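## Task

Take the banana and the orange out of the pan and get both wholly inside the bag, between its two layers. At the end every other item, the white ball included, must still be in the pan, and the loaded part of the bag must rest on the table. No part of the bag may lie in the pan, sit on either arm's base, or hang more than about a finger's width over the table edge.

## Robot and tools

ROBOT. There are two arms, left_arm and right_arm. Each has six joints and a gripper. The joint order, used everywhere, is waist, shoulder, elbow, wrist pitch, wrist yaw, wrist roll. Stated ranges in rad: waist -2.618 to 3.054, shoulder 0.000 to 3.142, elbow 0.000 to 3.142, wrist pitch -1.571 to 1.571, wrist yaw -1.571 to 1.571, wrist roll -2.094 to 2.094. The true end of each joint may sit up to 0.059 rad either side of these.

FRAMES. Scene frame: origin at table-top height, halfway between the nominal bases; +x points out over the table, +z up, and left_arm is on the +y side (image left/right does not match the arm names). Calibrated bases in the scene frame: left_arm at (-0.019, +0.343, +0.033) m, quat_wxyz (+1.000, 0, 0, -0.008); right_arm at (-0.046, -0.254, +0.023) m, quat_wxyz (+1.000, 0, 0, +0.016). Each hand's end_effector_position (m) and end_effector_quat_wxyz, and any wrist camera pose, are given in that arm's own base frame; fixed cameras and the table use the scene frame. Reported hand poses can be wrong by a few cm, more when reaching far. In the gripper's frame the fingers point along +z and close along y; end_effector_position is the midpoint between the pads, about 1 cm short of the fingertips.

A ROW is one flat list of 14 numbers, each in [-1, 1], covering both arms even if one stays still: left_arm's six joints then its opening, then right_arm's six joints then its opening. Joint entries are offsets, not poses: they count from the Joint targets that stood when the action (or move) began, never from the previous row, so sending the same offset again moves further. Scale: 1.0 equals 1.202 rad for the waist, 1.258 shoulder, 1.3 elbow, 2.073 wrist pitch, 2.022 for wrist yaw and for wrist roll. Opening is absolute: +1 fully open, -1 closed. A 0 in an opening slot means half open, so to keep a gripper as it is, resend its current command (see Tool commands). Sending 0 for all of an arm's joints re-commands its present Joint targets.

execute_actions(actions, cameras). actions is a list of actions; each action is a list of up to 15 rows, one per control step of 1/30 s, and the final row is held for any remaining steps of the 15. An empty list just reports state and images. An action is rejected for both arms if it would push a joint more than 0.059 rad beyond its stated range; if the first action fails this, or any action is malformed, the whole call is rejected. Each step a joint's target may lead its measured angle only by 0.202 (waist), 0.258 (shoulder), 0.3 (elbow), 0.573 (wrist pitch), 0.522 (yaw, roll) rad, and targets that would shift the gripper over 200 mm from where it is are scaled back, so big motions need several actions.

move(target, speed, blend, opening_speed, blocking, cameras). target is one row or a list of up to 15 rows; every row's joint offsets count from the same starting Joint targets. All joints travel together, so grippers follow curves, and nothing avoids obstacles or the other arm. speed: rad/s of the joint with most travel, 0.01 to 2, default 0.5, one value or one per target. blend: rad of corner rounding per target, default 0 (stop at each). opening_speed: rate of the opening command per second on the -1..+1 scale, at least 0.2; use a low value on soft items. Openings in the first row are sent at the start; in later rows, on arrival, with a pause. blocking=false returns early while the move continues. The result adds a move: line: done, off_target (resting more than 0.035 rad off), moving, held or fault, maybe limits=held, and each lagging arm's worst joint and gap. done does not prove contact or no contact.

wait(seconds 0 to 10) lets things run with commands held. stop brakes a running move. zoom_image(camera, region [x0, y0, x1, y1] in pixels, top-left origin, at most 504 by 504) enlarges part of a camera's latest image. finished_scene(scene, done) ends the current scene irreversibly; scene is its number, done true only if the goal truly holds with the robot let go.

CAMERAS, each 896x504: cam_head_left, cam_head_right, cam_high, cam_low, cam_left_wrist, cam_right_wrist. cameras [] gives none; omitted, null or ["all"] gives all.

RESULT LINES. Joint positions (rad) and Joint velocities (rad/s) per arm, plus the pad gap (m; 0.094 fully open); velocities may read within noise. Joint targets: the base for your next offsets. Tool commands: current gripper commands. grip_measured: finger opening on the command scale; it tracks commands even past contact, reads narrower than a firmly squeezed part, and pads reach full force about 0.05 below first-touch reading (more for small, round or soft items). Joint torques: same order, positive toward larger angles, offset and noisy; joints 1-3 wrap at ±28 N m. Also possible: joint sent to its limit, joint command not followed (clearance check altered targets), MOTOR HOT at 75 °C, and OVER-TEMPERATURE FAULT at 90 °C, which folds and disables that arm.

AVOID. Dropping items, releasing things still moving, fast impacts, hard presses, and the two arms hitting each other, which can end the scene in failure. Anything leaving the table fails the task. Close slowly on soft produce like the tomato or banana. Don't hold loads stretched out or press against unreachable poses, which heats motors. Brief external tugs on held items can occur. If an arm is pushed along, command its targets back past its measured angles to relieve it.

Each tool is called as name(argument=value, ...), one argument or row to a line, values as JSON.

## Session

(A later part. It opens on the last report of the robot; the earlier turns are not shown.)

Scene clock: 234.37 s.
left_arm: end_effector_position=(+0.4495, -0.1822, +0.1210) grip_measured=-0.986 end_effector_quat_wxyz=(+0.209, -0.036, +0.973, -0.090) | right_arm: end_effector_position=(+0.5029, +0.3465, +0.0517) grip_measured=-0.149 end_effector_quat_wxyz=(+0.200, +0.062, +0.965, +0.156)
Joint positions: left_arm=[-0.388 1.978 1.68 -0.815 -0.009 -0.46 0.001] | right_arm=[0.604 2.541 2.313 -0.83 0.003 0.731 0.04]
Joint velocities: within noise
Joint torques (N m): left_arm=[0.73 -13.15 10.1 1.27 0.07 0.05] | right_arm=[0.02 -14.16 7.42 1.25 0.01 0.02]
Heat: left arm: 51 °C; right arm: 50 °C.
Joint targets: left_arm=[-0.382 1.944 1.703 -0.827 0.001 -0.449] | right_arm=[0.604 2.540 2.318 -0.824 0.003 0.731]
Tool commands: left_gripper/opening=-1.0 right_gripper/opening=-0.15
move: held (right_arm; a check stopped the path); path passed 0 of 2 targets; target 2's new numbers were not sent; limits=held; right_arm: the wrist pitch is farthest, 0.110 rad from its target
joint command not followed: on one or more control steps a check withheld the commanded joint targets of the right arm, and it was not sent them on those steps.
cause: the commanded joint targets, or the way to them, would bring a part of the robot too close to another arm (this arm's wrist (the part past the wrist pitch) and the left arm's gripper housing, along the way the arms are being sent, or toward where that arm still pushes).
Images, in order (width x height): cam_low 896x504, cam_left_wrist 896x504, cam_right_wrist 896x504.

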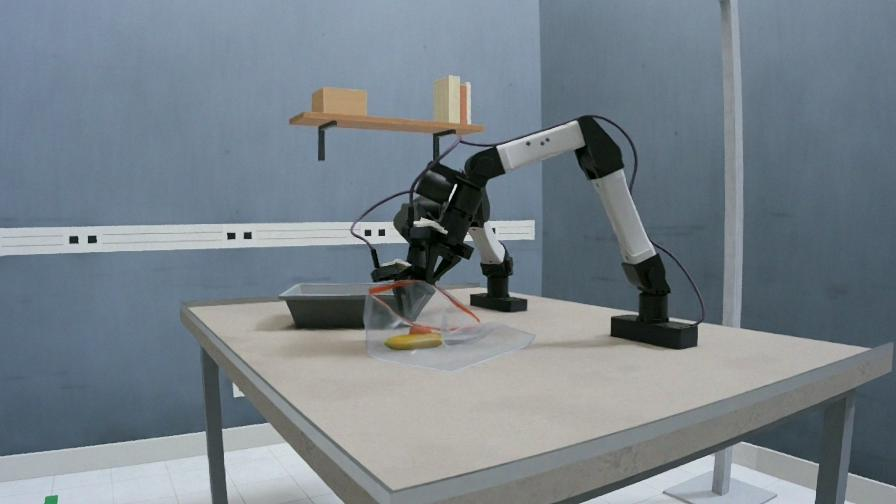

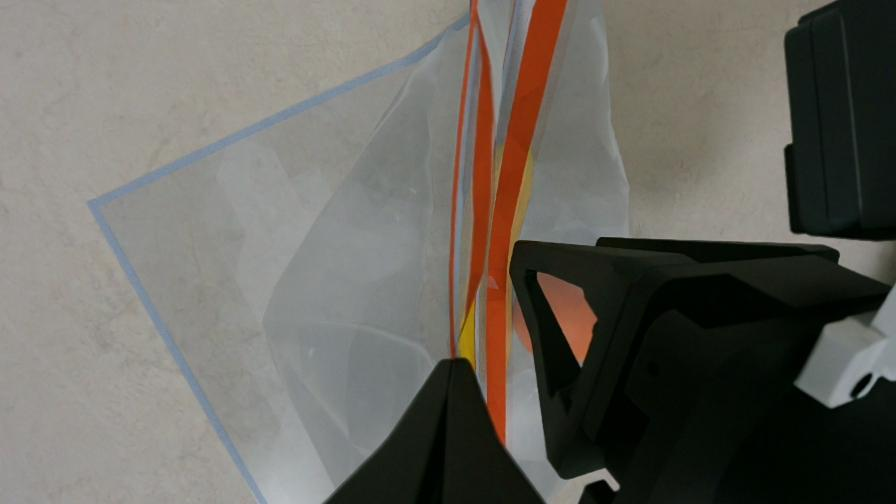

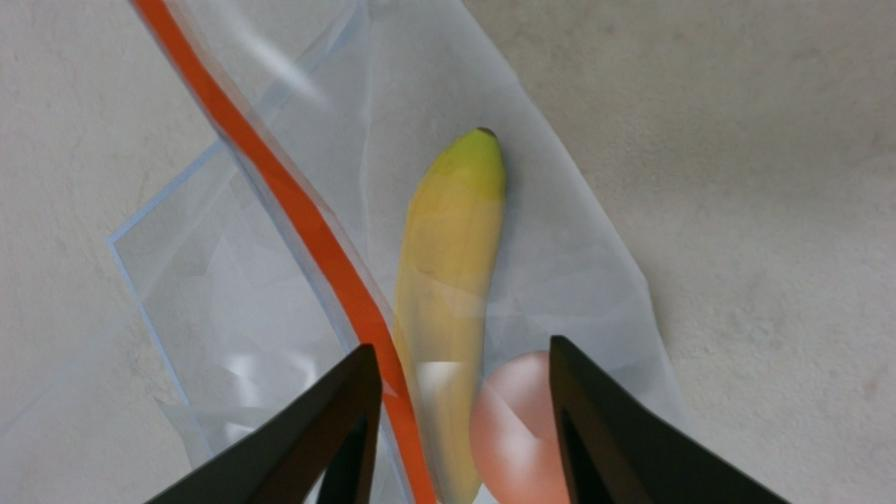

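move(
  target=[
    [0, 0, 0, 0, 0, 0, -1, 0, -0.1558, -0.342, 0.2145, 0, 0, -0.15],
    [0, 0.2858, 0.4419, -0.2639, 0, 0, -1, 0, -0.1558, -0.342, 0.2145, 0, 0, -0.15],
  ],
  speed=0.4,
  cameras=["cam_left_wrist","cam_right_wrist","cam_low"],
)

zoom_image(
  camera="cam_low",
  region=[320, 220, 520, 380],
)

Scene clock: 236.03 s.
left_arm: end_effector_position=(+0.4495, -0.1822, +0.1210) grip_measured=-0.986 end_effector_quat_wxyz=(+0.209, -0.036, +0.973, -0.090) | right_arm: end_effector_position=(+0.5022, +0.3460, +0.0470) grip_measured=-0.149 end_effector_quat_wxyz=(+0.199, +0.062, +0.966, +0.155)
Joint positions: left_arm=[-0.388 1.978 1.68 -0.815 -0.009 -0.46 0.001] | right_arm=[0.604 2.541 2.296 -0.817 0.003 0.731 0.04]
Joint velocities: within noise
Joint torques (N m): left_arm=[0.7 -13.14 10.13 1.27 0.06 0.06] | right_arm=[0.03 -15.06 6.75 1.31 0.01 0.03]
Heat: left arm: 52 °C; right arm: 51 °C.
Joint targets: left_arm=[-0.382 1.944 1.703 -0.827 0.001 -0.449] | right_arm=[0.604 2.530 2.294 -0.800 0.003 0.731]
move: held (right_arm; a check stopped the path), off_target (left_arm; braked when a check withheld steps of right_arm); path passed 0 of 2 targets; limits=held; left_arm: the elbow is farthest, 0.597 rad from its target; right_arm: the wrist pitch is farthest, 0.438 rad from its target
joint command not followed: on one or more control steps a check withheld the commanded joint targets of the right arm, and it was not sent them on those steps.
cause: the commanded joint targets, or the way to them, would bring a part of the robot too close to another arm (this arm's wrist (the part past the wrist pitch) and the left arm's gripper housing, along the way the arms are being sent, or toward where that arm still pushes).
Images, in order (width x height): cam_low 896x504, cam_left_wrist 896x504, cam_right_wrist 896x504.

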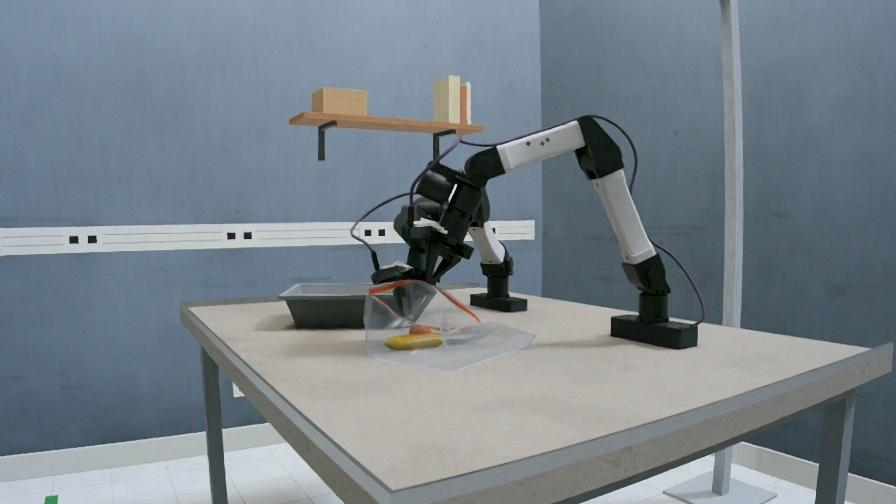

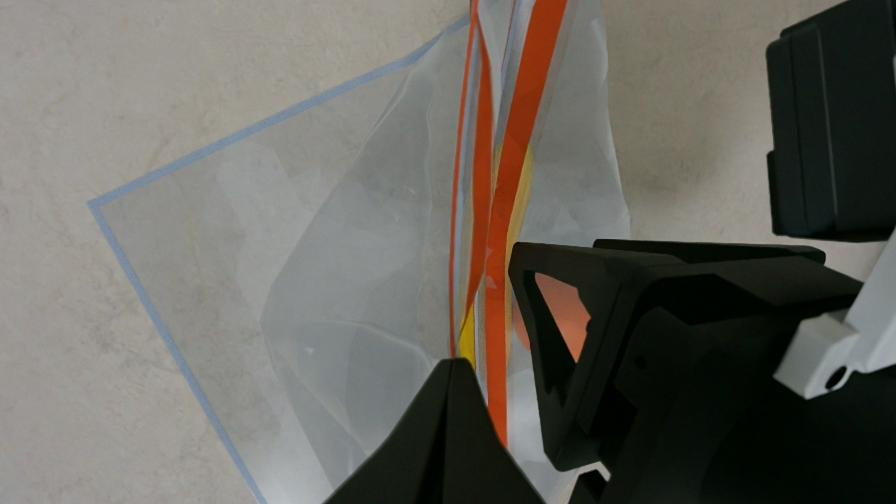

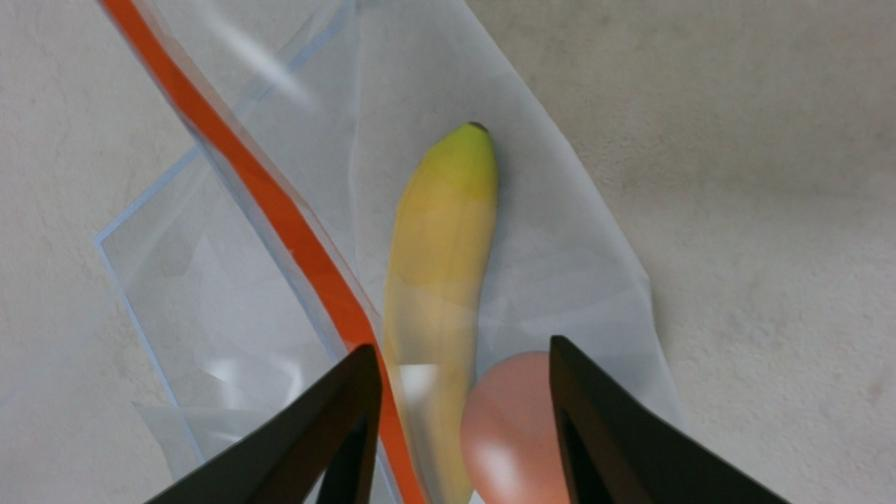

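Scaled by 2.520 from the camera's 896x504 image, which has a finer 1280x720 frame.

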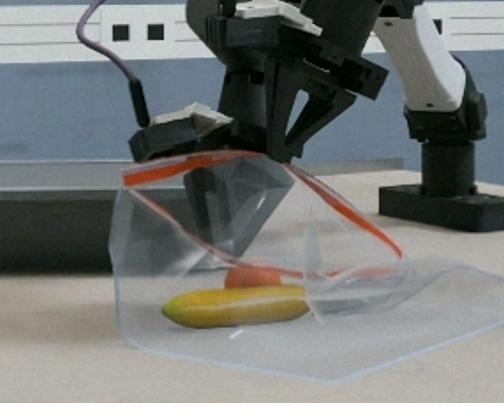

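move(
  target=[0.058, 0.2, 0.31, -0.185, 0, 0, -1, 0, 0, 0, 0, 0, 0, -0.15],
  speed=0.4,
  cameras=["cam_left_wrist","cam_right_wrist","cam_low"],
)

zoom_image(
  camera="cam_low",
  region=[320, 220, 520, 380],
)

Scene clock: 236.77 s.
left_arm: end_effector_position=(+0.4495, -0.1822, +0.1210) grip_measured=-0.986 end_effector_quat_wxyz=(+0.209, -0.036, +0.973, -0.090) | right_arm: end_effector_position=(+0.5023, +0.3461, +0.0471) grip_measured=-0.149 end_effector_quat_wxyz=(+0.199, +0.062, +0.966, +0.155)
Joint positions: left_arm=[-0.388 1.978 1.68 -0.815 -0.009 -0.46 0.001] | right_arm=[0.604 2.541 2.296 -0.816 0.003 0.731 0.04]
Joint velocities: within noise
Joint torques (N m): left_arm=[0.23 -10.59 7.87 1.4 -0.03 -0.03] | right_arm=[0.03 -15.08 6.76 1.34 0.01 0.02]
Heat: left arm: 52 °C; right arm: 51 °C.
Joint targets: left_arm=[-0.388 1.978 1.680 -0.815 -0.009 -0.460] | right_arm=[0.604 2.530 2.294 -0.800 0.003 0.731]
move: held (left_arm; a check stopped the path); limits=held; left_arm: the elbow is farthest, 0.426 rad from its target
joint command not followed: on one or more control steps a check withheld the commanded joint targets of the left arm, and it was not sent them on those steps.
cause: the commanded joint targets, or the way to them, would bring a part of the robot too close to another arm (this arm's fingers and the right arm's wrist (the part past the wrist pitch)).
Images, in order (width x height): cam_low 896x504, cam_left_wrist 896x504, cam_right_wrist 896x504.

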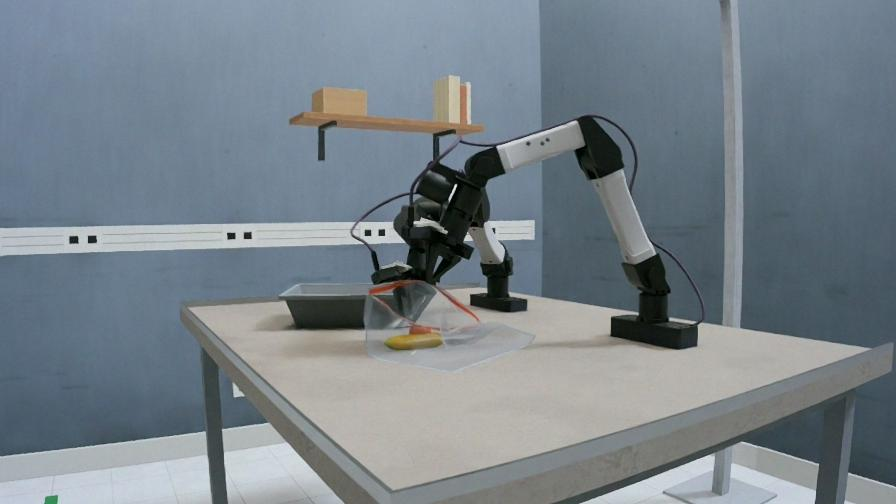

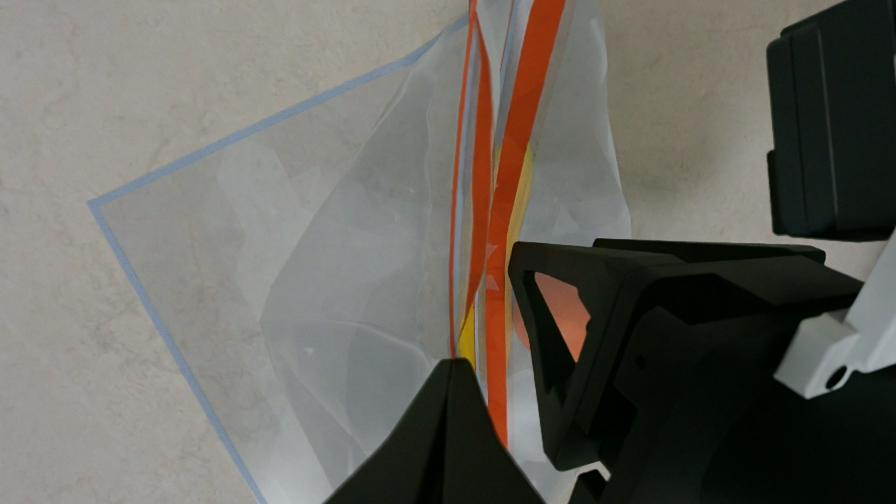

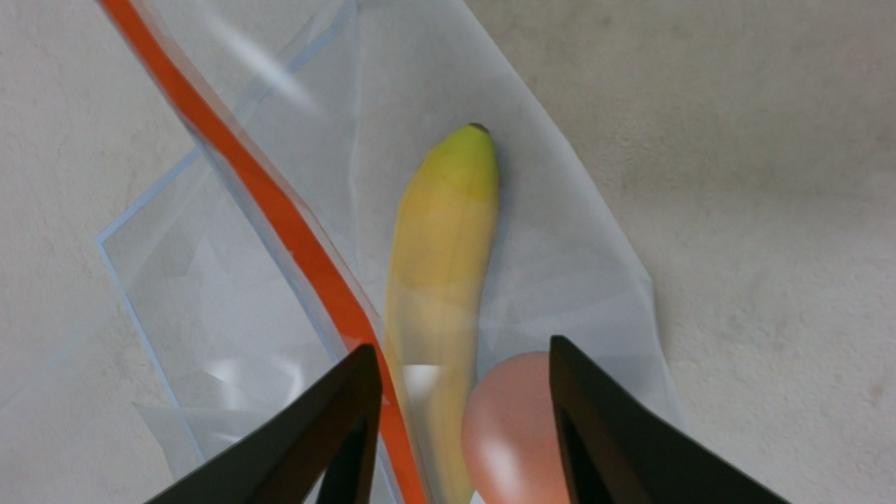

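Scaled by 2.520 from the camera's 896x504 image, which has a finer 1280x720 frame.

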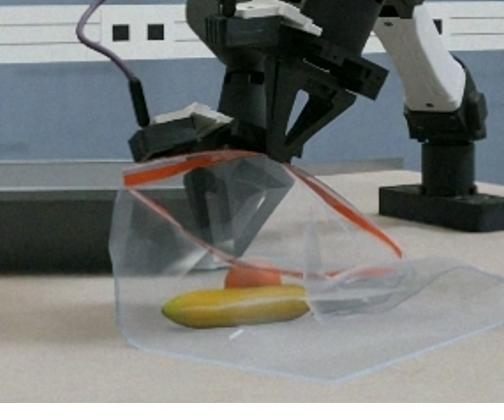

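move(
  target=[
    [0, 0, 0, 0, 0, 0, -1, -0.01, 0, 0.0885, -0.0386, 0, 0, -0.15],
    [0, 0, 0, 0, 0, 0, -1, -0.1, -0.1736, -0.213, 0.1177, 0, 0, -0.15],
    [0.0, 0.2588, 0.4596, -0.2697, 0, 0, -1, -0.1, -0.1736, -0.213, 0.1177, 0, 0, -0.15],
  ],
  speed=0.5,
  cameras=["cam_left_wrist"],
)

execute_actions(
  actions=[],
  cameras=["cam_low","cam_left_wrist","cam_right_wrist"],
)

zoom_image(
  camera="cam_low",
  region=[320, 220, 520, 380],
)

Scene clock: 242.30 s.
left_arm: end_effector_position=(+0.4481, -0.1816, +0.1254) grip_measured=-0.986 end_effector_quat_wxyz=(+0.085, -0.036, +0.995, -0.034) | right_arm: end_effector_position=(+0.5379, +0.2840, +0.0738) grip_measured=-0.149 end_effector_quat_wxyz=(+0.262, +0.116, +0.941, +0.181)
Joint positions: left_arm=[-0.388 2.282 2.256 -1.362 -0.009 -0.46 0.001] | right_arm=[0.486 2.37 2.021 -0.574 0.003 0.731 0.04]
Joint velocities: within noise
Joint torques (N m): left_arm=[0.17 -10.63 9.4 0.66 -0.03 -0.04] | right_arm=[-0.23 -18.5 6.79 1.56 0 0.02]
Heat: left arm: 51 °C; right arm: 54 °C.
Joint targets: left_arm=[-0.388 2.303 2.278 -1.375 -0.009 -0.460] | right_arm=[0.484 2.311 2.017 -0.556 0.003 0.731]
move: off_target (right_arm); right_arm: the shoulder is farthest, 0.059 rad from its target
Images, in order (width x height): cam_left_wrist 896x504.

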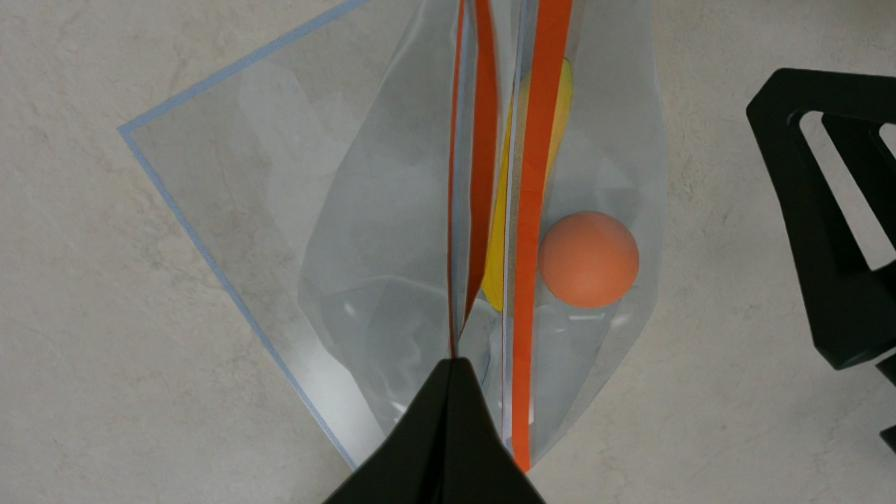

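Scene clock: 242.30 s.
left_arm: end_effector_position=(+0.4481, -0.1816, +0.1254) grip_measured=-0.986 end_effector_quat_wxyz=(+0.085, -0.036, +0.995, -0.034) | right_arm: end_effector_position=(+0.5379, +0.2840, +0.0738) grip_measured=-0.149 end_effector_quat_wxyz=(+0.262, +0.116, +0.941, +0.181)
Joint positions: left_arm=[-0.388 2.282 2.256 -1.362 -0.009 -0.46 0.001] | right_arm=[0.486 2.37 2.021 -0.574 0.003 0.731 0.04]
Joint velocities: within noise
Joint torques (N m): left_arm=[0.17 -10.63 9.4 0.66 -0.03 -0.04] | right_arm=[-0.23 -18.5 6.79 1.56 0 0.02]
Heat: left arm: 51 °C; right arm: 54 °C.
Joint targets: left_arm=[-0.388 2.303 2.278 -1.375 -0.009 -0.460] | right_arm=[0.484 2.311 2.017 -0.556 0.003 0.731]
Tool commands: left_gripper/opening=-1.0 right_gripper/opening=-0.15
Images, in order (width x height): cam_low 896x504, cam_left_wrist 896x504, cam_right_wrist 896x504.

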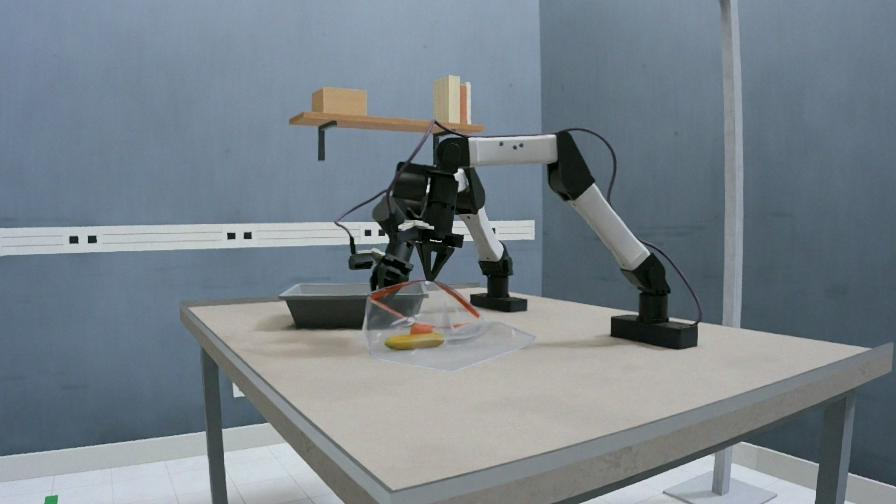

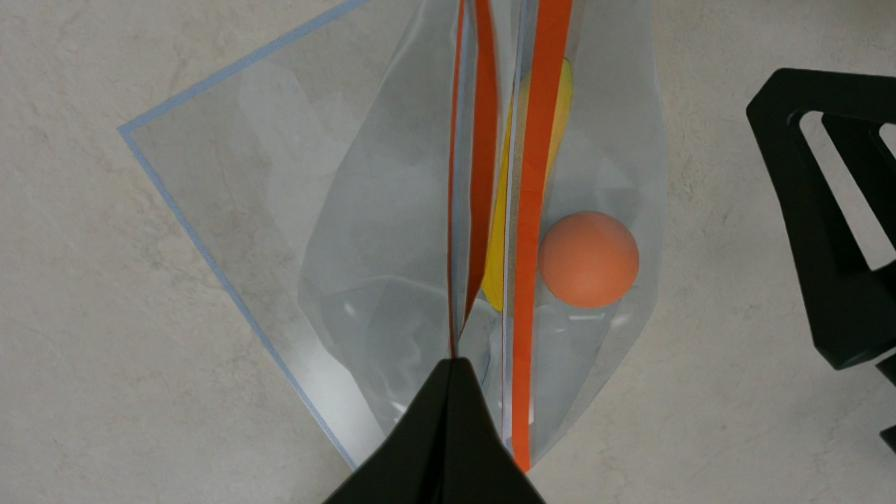

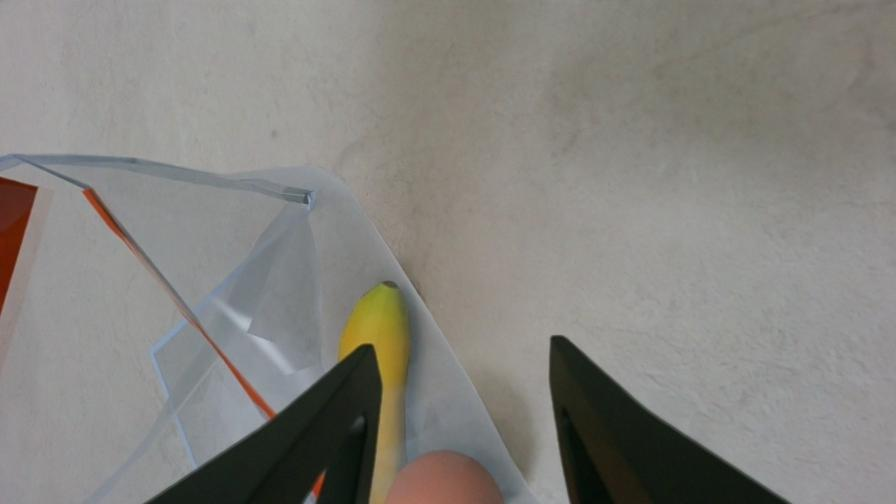

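Scaled by 2.520 from the camera's 896x504 image, which has a finer 1280x720 frame.

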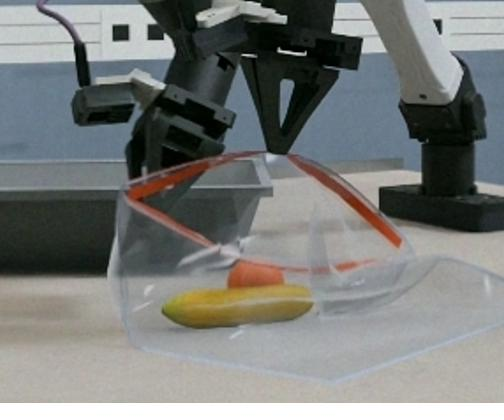

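move(
  target=[0, 0, 0, 0, 0, 0, -1, 0.098, 0.0419, 0.0142, 0.0165, 0, -0.048, -0.1],
  speed=0.4,
  cameras=["cam_left_wrist","cam_right_wrist"],
)

Scene clock: 244.20 s.
left_arm: end_effector_position=(+0.4479, -0.1816, +0.1255) grip_measured=-0.986 end_effector_quat_wxyz=(+0.085, -0.036, +0.995, -0.034) | right_arm: end_effector_position=(+0.5049, +0.3506, +0.0788) grip_measured=-0.101 end_effector_quat_wxyz=(+0.271, +0.017, +0.943, +0.195)
Joint positions: left_arm=[-0.388 2.282 2.256 -1.363 -0.009 -0.46 0.001] | right_arm=[0.607 2.37 2.021 -0.541 0.002 0.643 0.042]
Joint velocities: within noise
Joint torques (N m): left_arm=[0.23 -10.59 9.36 0.69 -0.02 -0.05] | right_arm=[-0.58 -13.91 8.61 1.63 0.01 -0.06]
Heat: left arm: 51 °C; right arm: 55 °C.
Joint targets: left_arm=[-0.388 2.303 2.278 -1.375 -0.009 -0.460] | right_arm=[0.602 2.364 2.036 -0.522 0.002 0.634]
move: done
Images, in order (width x height): cam_left_wrist 896x504, cam_right_wrist 896x504.

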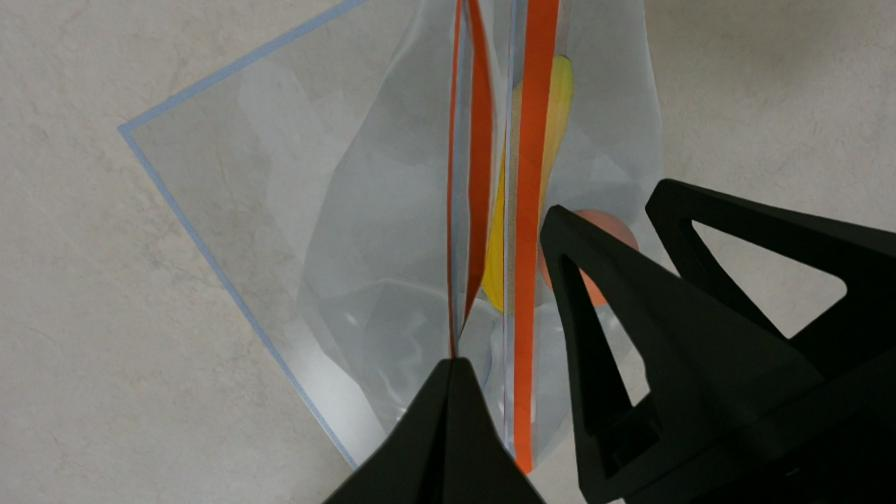

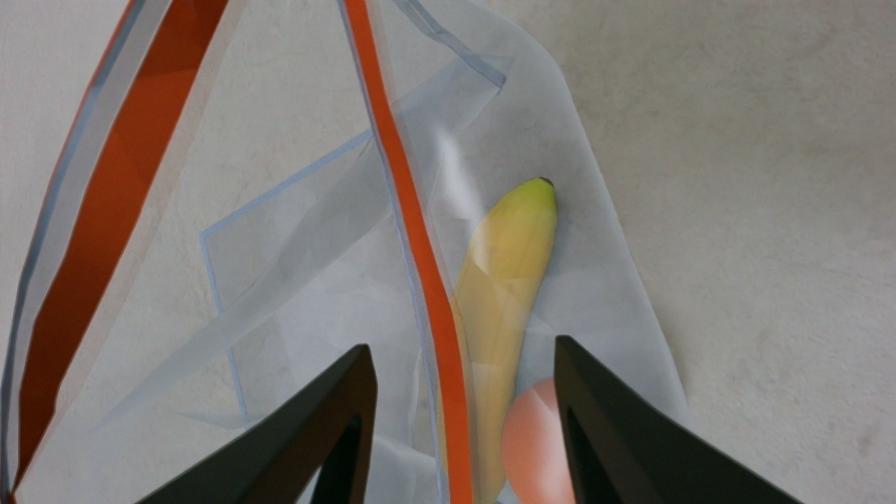

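move(
  target=[
    [0, 0, 0, 0, 0, 0, -1, 0, 0.0286, -0.0958, 0.0774, 0, 0, -0.1],
    [0, 0, 0, 0, 0, 0, -1, 0, 0.0286, -0.0958, 0.0774, 0, 0, -1],
  ],
  speed=0.3,
  opening_speed=1.0,
  cameras=["cam_left_wrist","cam_right_wrist"],
)

Scene clock: 245.27 s.
left_arm: end_effector_position=(+0.4479, -0.1816, +0.1255) grip_measured=-0.986 end_effector_quat_wxyz=(+0.085, -0.036, +0.995, -0.034) | right_arm: end_effector_position=(+0.5046, +0.3504, +0.0656) grip_measured=-0.101 end_effector_quat_wxyz=(+0.274, +0.017, +0.941, +0.197)
Joint positions: left_arm=[-0.388 2.282 2.256 -1.363 -0.009 -0.46 0.001] | right_arm=[0.607 2.37 1.962 -0.474 0.002 0.642 0.042]
Joint velocities: within noise
Joint torques (N m): left_arm=[0.18 -10.61 9.33 0.69 -0.03 -0.04] | right_arm=[0.03 -13.41 7.49 1.46 0 0.02]
Heat: left arm: 50 °C; right arm: 55 °C.
Joint targets: left_arm=[-0.388 2.303 2.278 -1.375 -0.009 -0.460] | right_arm=[0.607 2.370 1.966 -0.467 0.002 0.642]
Tool commands: left_gripper/opening=-1.0 right_gripper/opening=-0.1
move: held (right_arm; a check stopped the path); path passed 0 of 2 targets; target 2's new numbers were not sent; limits=held; right_arm: the wrist pitch is farthest, 0.112 rad from its target
joint command not followed: on one or more control steps a check withheld the commanded joint targets of the right arm, and it was not sent them on those steps.
cause: the commanded joint targets, or the way to them, would bring a part of the robot too close to another arm (this arm's wrist (the part past the wrist pitch) and the left arm's gripper housing).
Images, in order (width x height): cam_left_wrist 896x504, cam_right_wrist 896x504.

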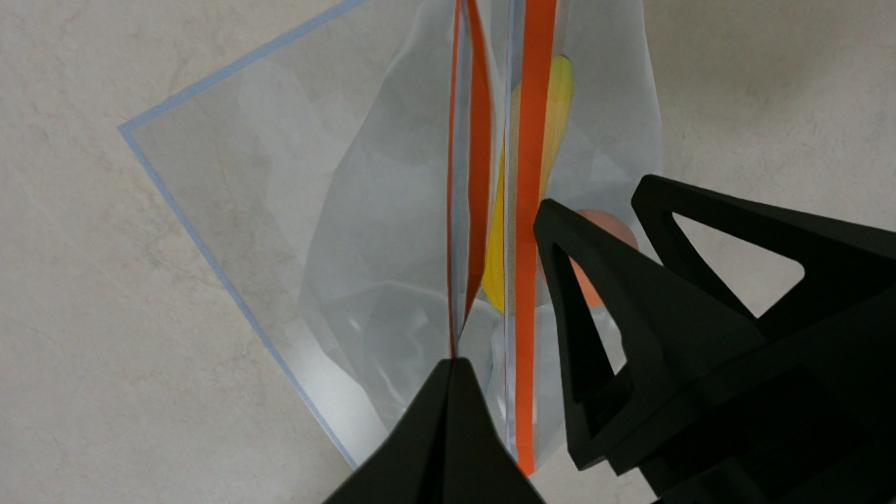

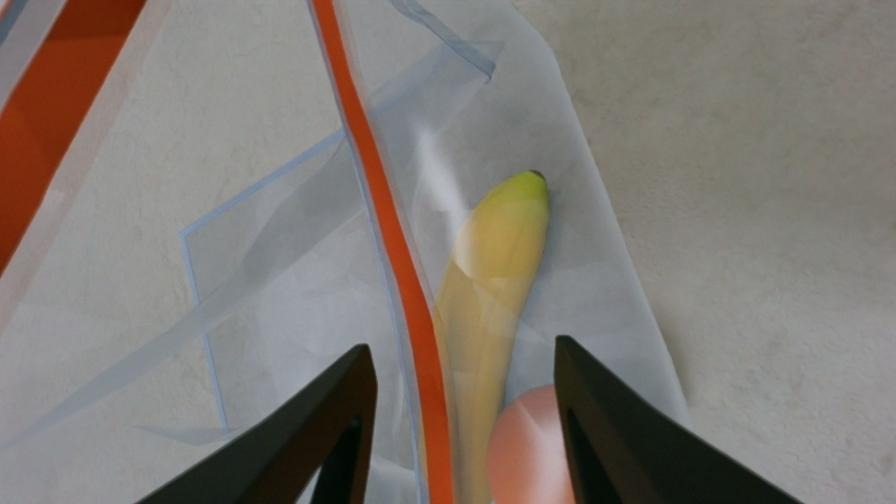

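move(
  target=[
    [0.0416, 0, 0, 0, 0, 0, -1, 0, 0, 0, 0, 0, 0, -0.1],
    [0.0416, 0, 0, 0, 0, 0, -1, 0.006, 0.0119, -0.0469, 0.0468, 0, 0, -0.1],
    [0.0416, 0, 0, 0, 0, 0, -1, 0.006, 0.0119, -0.0469, 0.0468, 0, 0, -1],
  ],
  speed=0.3,
  opening_speed=1.0,
  cameras=["cam_left_wrist","cam_right_wrist"],
)

Scene clock: 247.93 s.
left_arm: end_effector_position=(+0.4569, -0.1574, +0.1254) grip_measured=-0.986 end_effector_quat_wxyz=(+0.085, -0.063, +0.994, -0.031) | right_arm: end_effector_position=(+0.5069, +0.3520, +0.0566) grip_measured=-0.991 end_effector_quat_wxyz=(+0.286, +0.017, +0.936, +0.205)
Joint positions: left_arm=[-0.335 2.282 2.256 -1.363 -0.009 -0.46 0.001] | right_arm=[0.607 2.37 1.907 -0.389 0.002 0.642 0]
Joint velocities: within noise
Joint torques (N m): left_arm=[-0.03 -10.58 9.37 0.69 -0.03 -0.05] | right_arm=[0.73 -12.01 6.95 1.67 0 0.02]
Heat: left arm: 50 °C; right arm: 55 °C.
Joint targets: left_arm=[-0.338 2.303 2.278 -1.375 -0.009 -0.460] | right_arm=[0.615 2.385 1.905 -0.370 0.002 0.642]
move: done
Images, in order (width x height): cam_left_wrist 896x504, cam_right_wrist 896x504.

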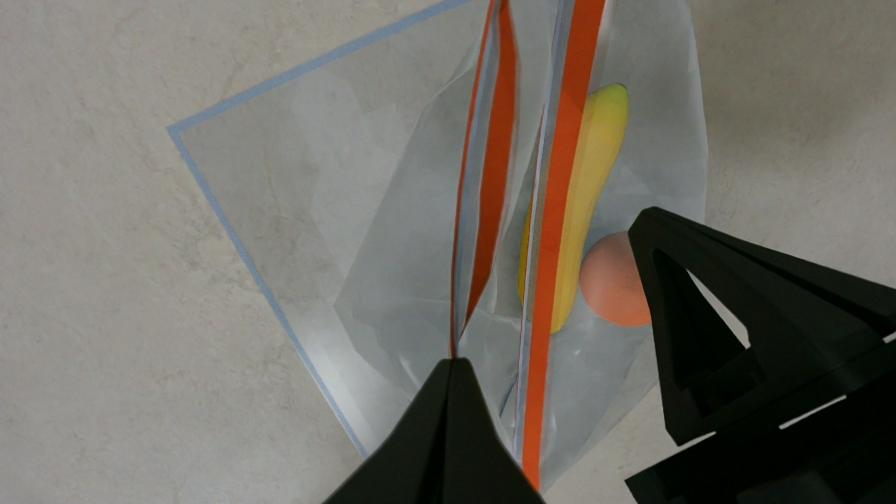

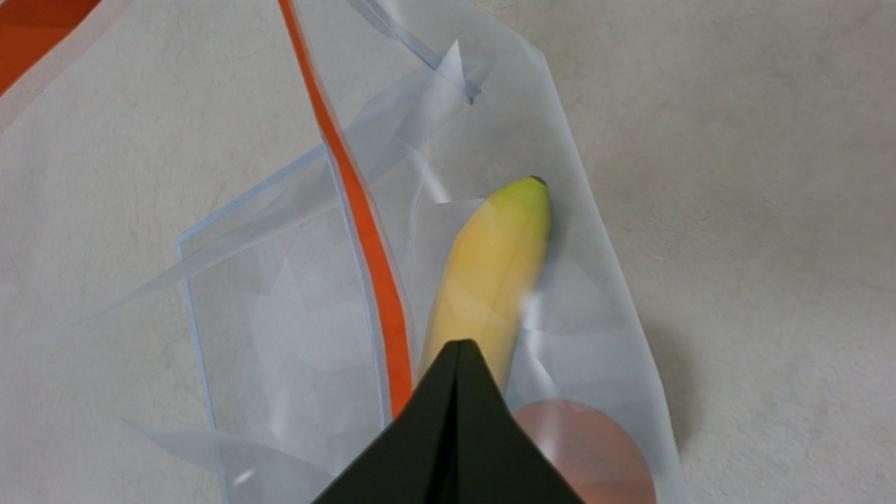

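move(
  target=[
    [0, -0.1331, -0.104, 0.057, 0, 0, -1, 0, 0.0111, 0.1023, -0.0574, 0, 0, -1],
    [0, -0.1331, -0.104, 0.057, 0, 0, -1, 0.01, 0.0111, 0.1023, -0.0574, 0, 0, -0.1],
  ],
  speed=0.3,
  opening_speed=1.5,
  cameras=["cam_left_wrist","cam_right_wrist"],
)

Scene clock: 251.30 s.
left_arm: end_effector_position=(+0.4579, -0.1577, +0.1558) grip_measured=-0.986 end_effector_quat_wxyz=(+0.138, -0.063, +0.987, -0.053) | right_arm: end_effector_position=(+0.5052, +0.3624, +0.0771) grip_measured=-0.101 end_effector_quat_wxyz=(+0.281, +0.009, +0.937, +0.205)
Joint positions: left_arm=[-0.335 2.161 2.153 -1.266 -0.009 -0.46 0.001] | right_arm=[0.623 2.38 2.012 -0.491 0.002 0.642 0.042]
Joint velocities: within noise
Joint torques (N m): left_arm=[-0.02 -13.55 6.41 1.18 -0.02 -0.04] | right_arm=[0.4 -11.82 9.73 1.49 0 0.02]
Heat: left arm: 50 °C; right arm: 54 °C.
Joint targets: left_arm=[-0.338 2.136 2.143 -1.256 -0.009 -0.460] | right_arm=[0.627 2.399 2.038 -0.489 0.002 0.642]
move: done
Images, in order (width x height): cam_left_wrist 896x504, cam_right_wrist 896x504.

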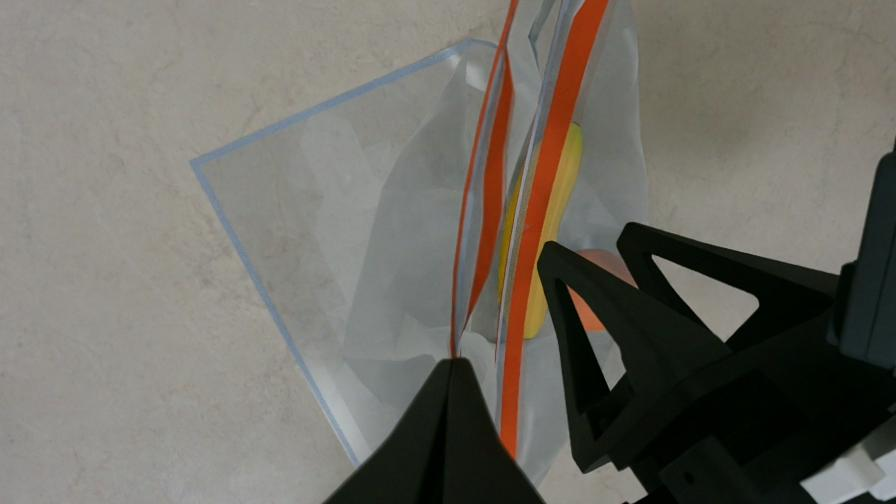

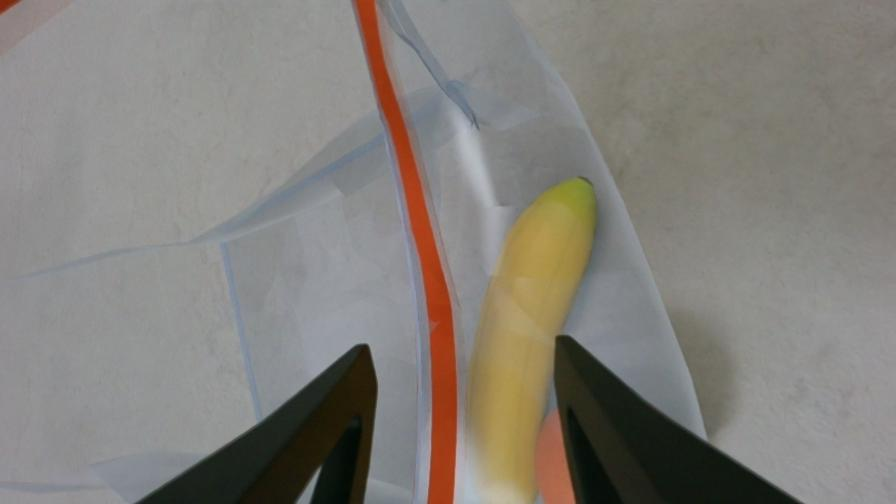

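move(
  target=[
    [0, 0, 0, 0, 0, 0, -1, 0.005, 0.022, -0.0546, 0.0478, 0, 0, -0.1],
    [0, 0, 0, 0, 0, 0, -1, 0.005, 0.022, -0.0546, 0.0478, 0, 0, -1],
  ],
  speed=0.3,
  opening_speed=1.0,
  cameras=["cam_left_wrist","cam_right_wrist"],
)

Scene clock: 254.20 s.
left_arm: end_effector_position=(+0.4580, -0.1578, +0.1558) grip_measured=-0.986 end_effector_quat_wxyz=(+0.138, -0.063, +0.987, -0.053) | right_arm: end_effector_position=(+0.5081, +0.3644, +0.0508) grip_measured=-0.991 end_effector_quat_wxyz=(+0.282, +0.009, +0.937, +0.206)
Joint positions: left_arm=[-0.335 2.161 2.153 -1.266 -0.009 -0.46 0.001] | right_arm=[0.623 2.416 1.968 -0.409 0.002 0.642 0]
Joint velocities: within noise
Joint torques (N m): left_arm=[-0.05 -13.56 6.38 1.17 -0.02 -0.04] | right_arm=[1.01 -12.64 7.09 1.66 0 0.02]
Heat: left arm: 51 °C; right arm: 54 °C.
Joint targets: left_arm=[-0.338 2.136 2.143 -1.256 -0.009 -0.460] | right_arm=[0.633 2.427 1.967 -0.390 0.002 0.642]
move: done
Images, in order (width x height): cam_left_wrist 896x504, cam_right_wrist 896x504.

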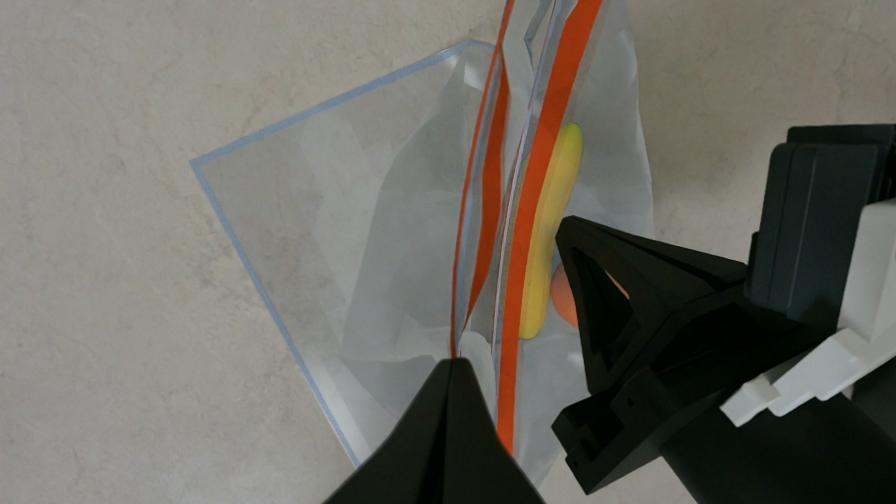

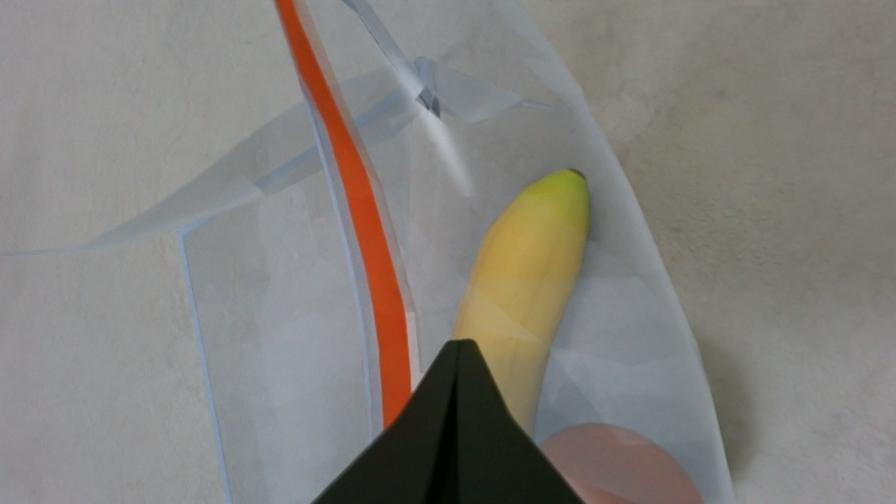

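move(
  target=[
    [0, 0, 0, 0, 0, 0, -1, -0.005, -0.0223, 0.0546, -0.0478, 0, 0, -1],
    [0, 0, 0, 0, 0, 0, -1, 0.0166, 0.0146, 0.1337, -0.075, 0, 0, 0.1],
  ],
  speed=0.3,
  opening_speed=1.5,
  cameras=["cam_left_wrist","cam_right_wrist"],
)

Scene clock: 256.37 s.
left_arm: end_effector_position=(+0.4580, -0.1578, +0.1558) grip_measured=-0.986 end_effector_quat_wxyz=(+0.138, -0.063, +0.987, -0.053) | right_arm: end_effector_position=(+0.5055, +0.3643, +0.0612) grip_measured=-0.991 end_effector_quat_wxyz=(+0.273, +0.008, +0.941, +0.199)
Joint positions: left_arm=[-0.335 2.161 2.153 -1.266 -0.009 -0.46 0.001] | right_arm=[0.625 2.416 2.026 -0.492 0.002 0.642 0]
Joint velocities: within noise
Joint torques (N m): left_arm=[-0.06 -13.53 6.39 1.18 -0.03 -0.04] | right_arm=[-0.01 -13.65 7.13 1.46 0 0.02]
Heat: left arm: 51 °C; right arm: 55 °C.
Joint targets: left_arm=[-0.338 2.136 2.143 -1.256 -0.009 -0.460] | right_arm=[0.624 2.416 2.025 -0.488 0.002 0.642]
Tool commands: left_gripper/opening=-1.0 right_gripper/opening=-1.0
move: held (right_arm; a check stopped the path); path passed 1 of 2 targets; target 2's new numbers were not sent; limits=held; right_arm: the elbow is farthest, 0.115 rad from its target
joint command not followed: on one or more control steps a check withheld the commanded joint targets of the right arm, and it was not sent them on those steps.
cause: the commanded joint targets, or the way to them, would bring a part of the robot too close to another arm (this arm's wrist (the part past the wrist pitch) and the left arm's gripper housing, at the place that arm is still heading or pushing toward).
Images, in order (width x height): cam_left_wrist 896x504, cam_right_wrist 896x504.

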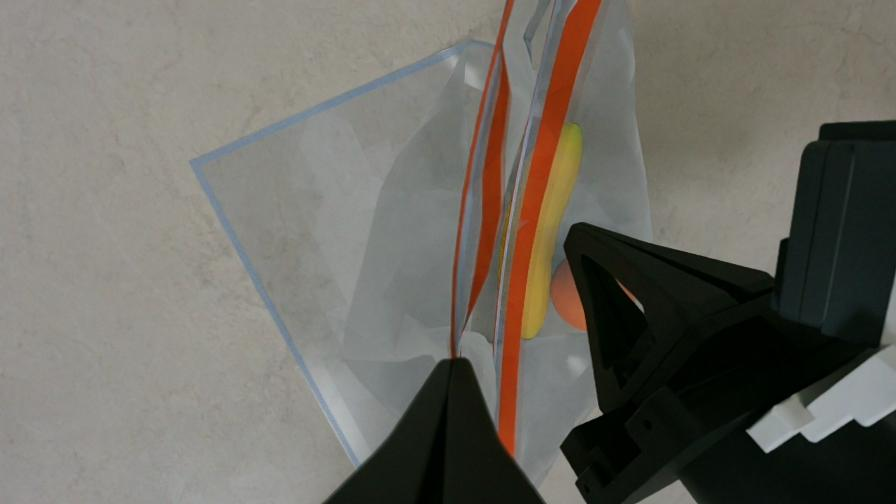

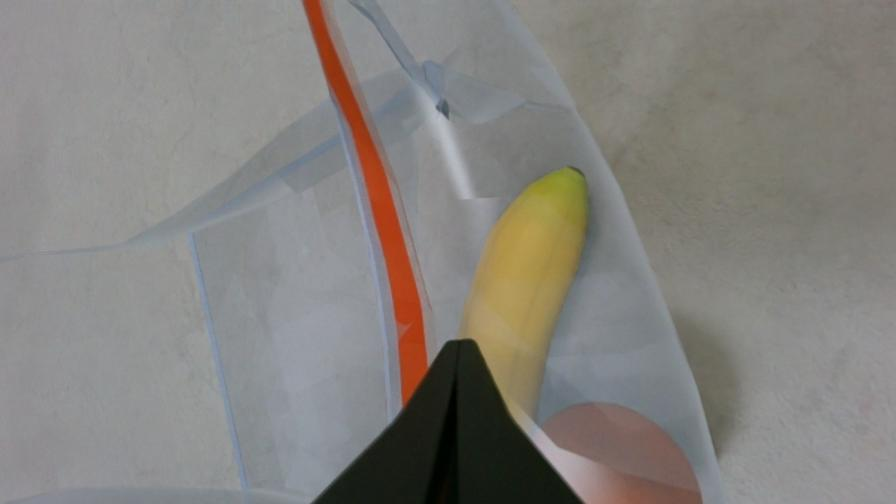

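move(
  target=[
    [0, 0, 0, 0, 0, 0, -1, 0.0894, -0.2035, -0.2154, -0.0468, 0, -0.0252, -1],
    [0, 0, 0, 0, 0, 0, -1, 0.0894, -0.2035, -0.2154, -0.0468, 0, -0.0252, 0.0],
  ],
  speed=0.4,
  opening_speed=1.5,
  cameras=["cam_left_wrist","cam_right_wrist"],
)

Scene clock: 258.47 s.
left_arm: end_effector_position=(+0.4580, -0.1578, +0.1558) grip_measured=-0.986 end_effector_quat_wxyz=(+0.138, -0.063, +0.987, -0.053) | right_arm: end_effector_position=(+0.4940, +0.3595, +0.0415) grip_measured=-0.991 end_effector_quat_wxyz=(+0.251, +0.006, +0.950, +0.184)
Joint positions: left_arm=[-0.335 2.161 2.153 -1.266 -0.009 -0.46 0.001] | right_arm=[0.63 2.418 1.985 -0.504 0.002 0.641 0]
Joint velocities: within noise
Joint torques (N m): left_arm=[-0.01 -13.57 6.42 1.18 -0.03 -0.02] | right_arm=[-0.34 -13.52 7.82 1.48 0 0.03]
Heat: left arm: 52 °C; right arm: 55 °C.
Joint targets: left_arm=[-0.338 2.136 2.143 -1.256 -0.009 -0.460] | right_arm=[0.628 2.416 1.993 -0.492 0.002 0.641]
Tool commands: left_gripper/opening=-1.0 right_gripper/opening=-1.0
move: held (right_arm; a check stopped the path); path passed 0 of 2 targets; target 2's new numbers were not sent; limits=held; right_arm: the shoulder is farthest, 0.258 rad from its target
joint command not followed: on one or more control steps a check withheld the commanded joint targets of the right arm, and it was not sent them on those steps.
cause: the commanded joint targets, or the way to them, would bring a part of the robot too close to another arm (this arm's wrist (the part past the wrist pitch) and the left arm's gripper housing, at the place that arm is still heading or pushing toward).
Images, in order (width x height): cam_left_wrist 896x504, cam_right_wrist 896x504.

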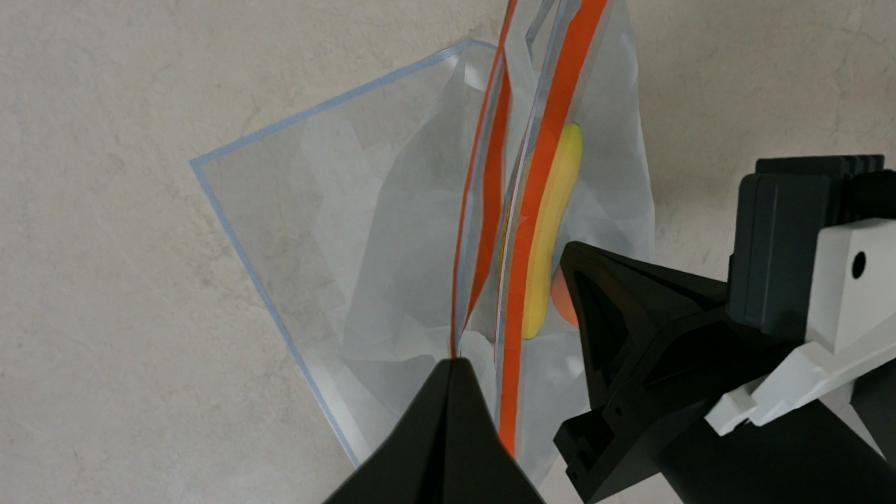

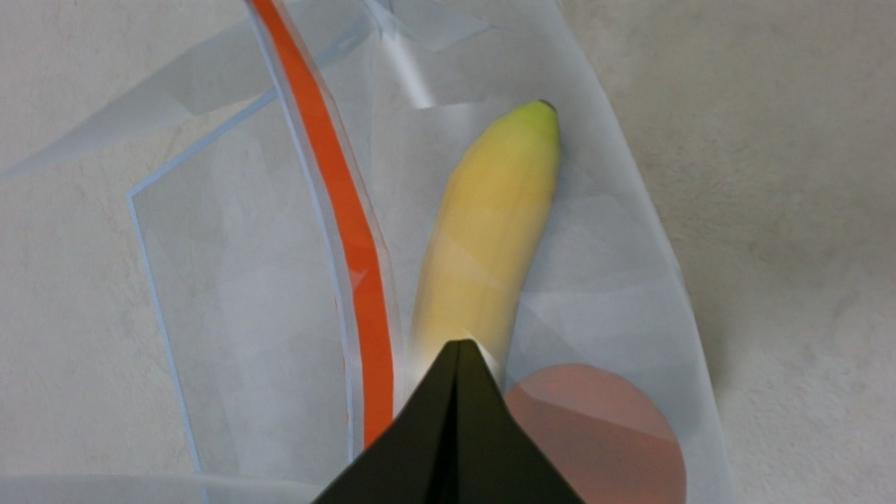

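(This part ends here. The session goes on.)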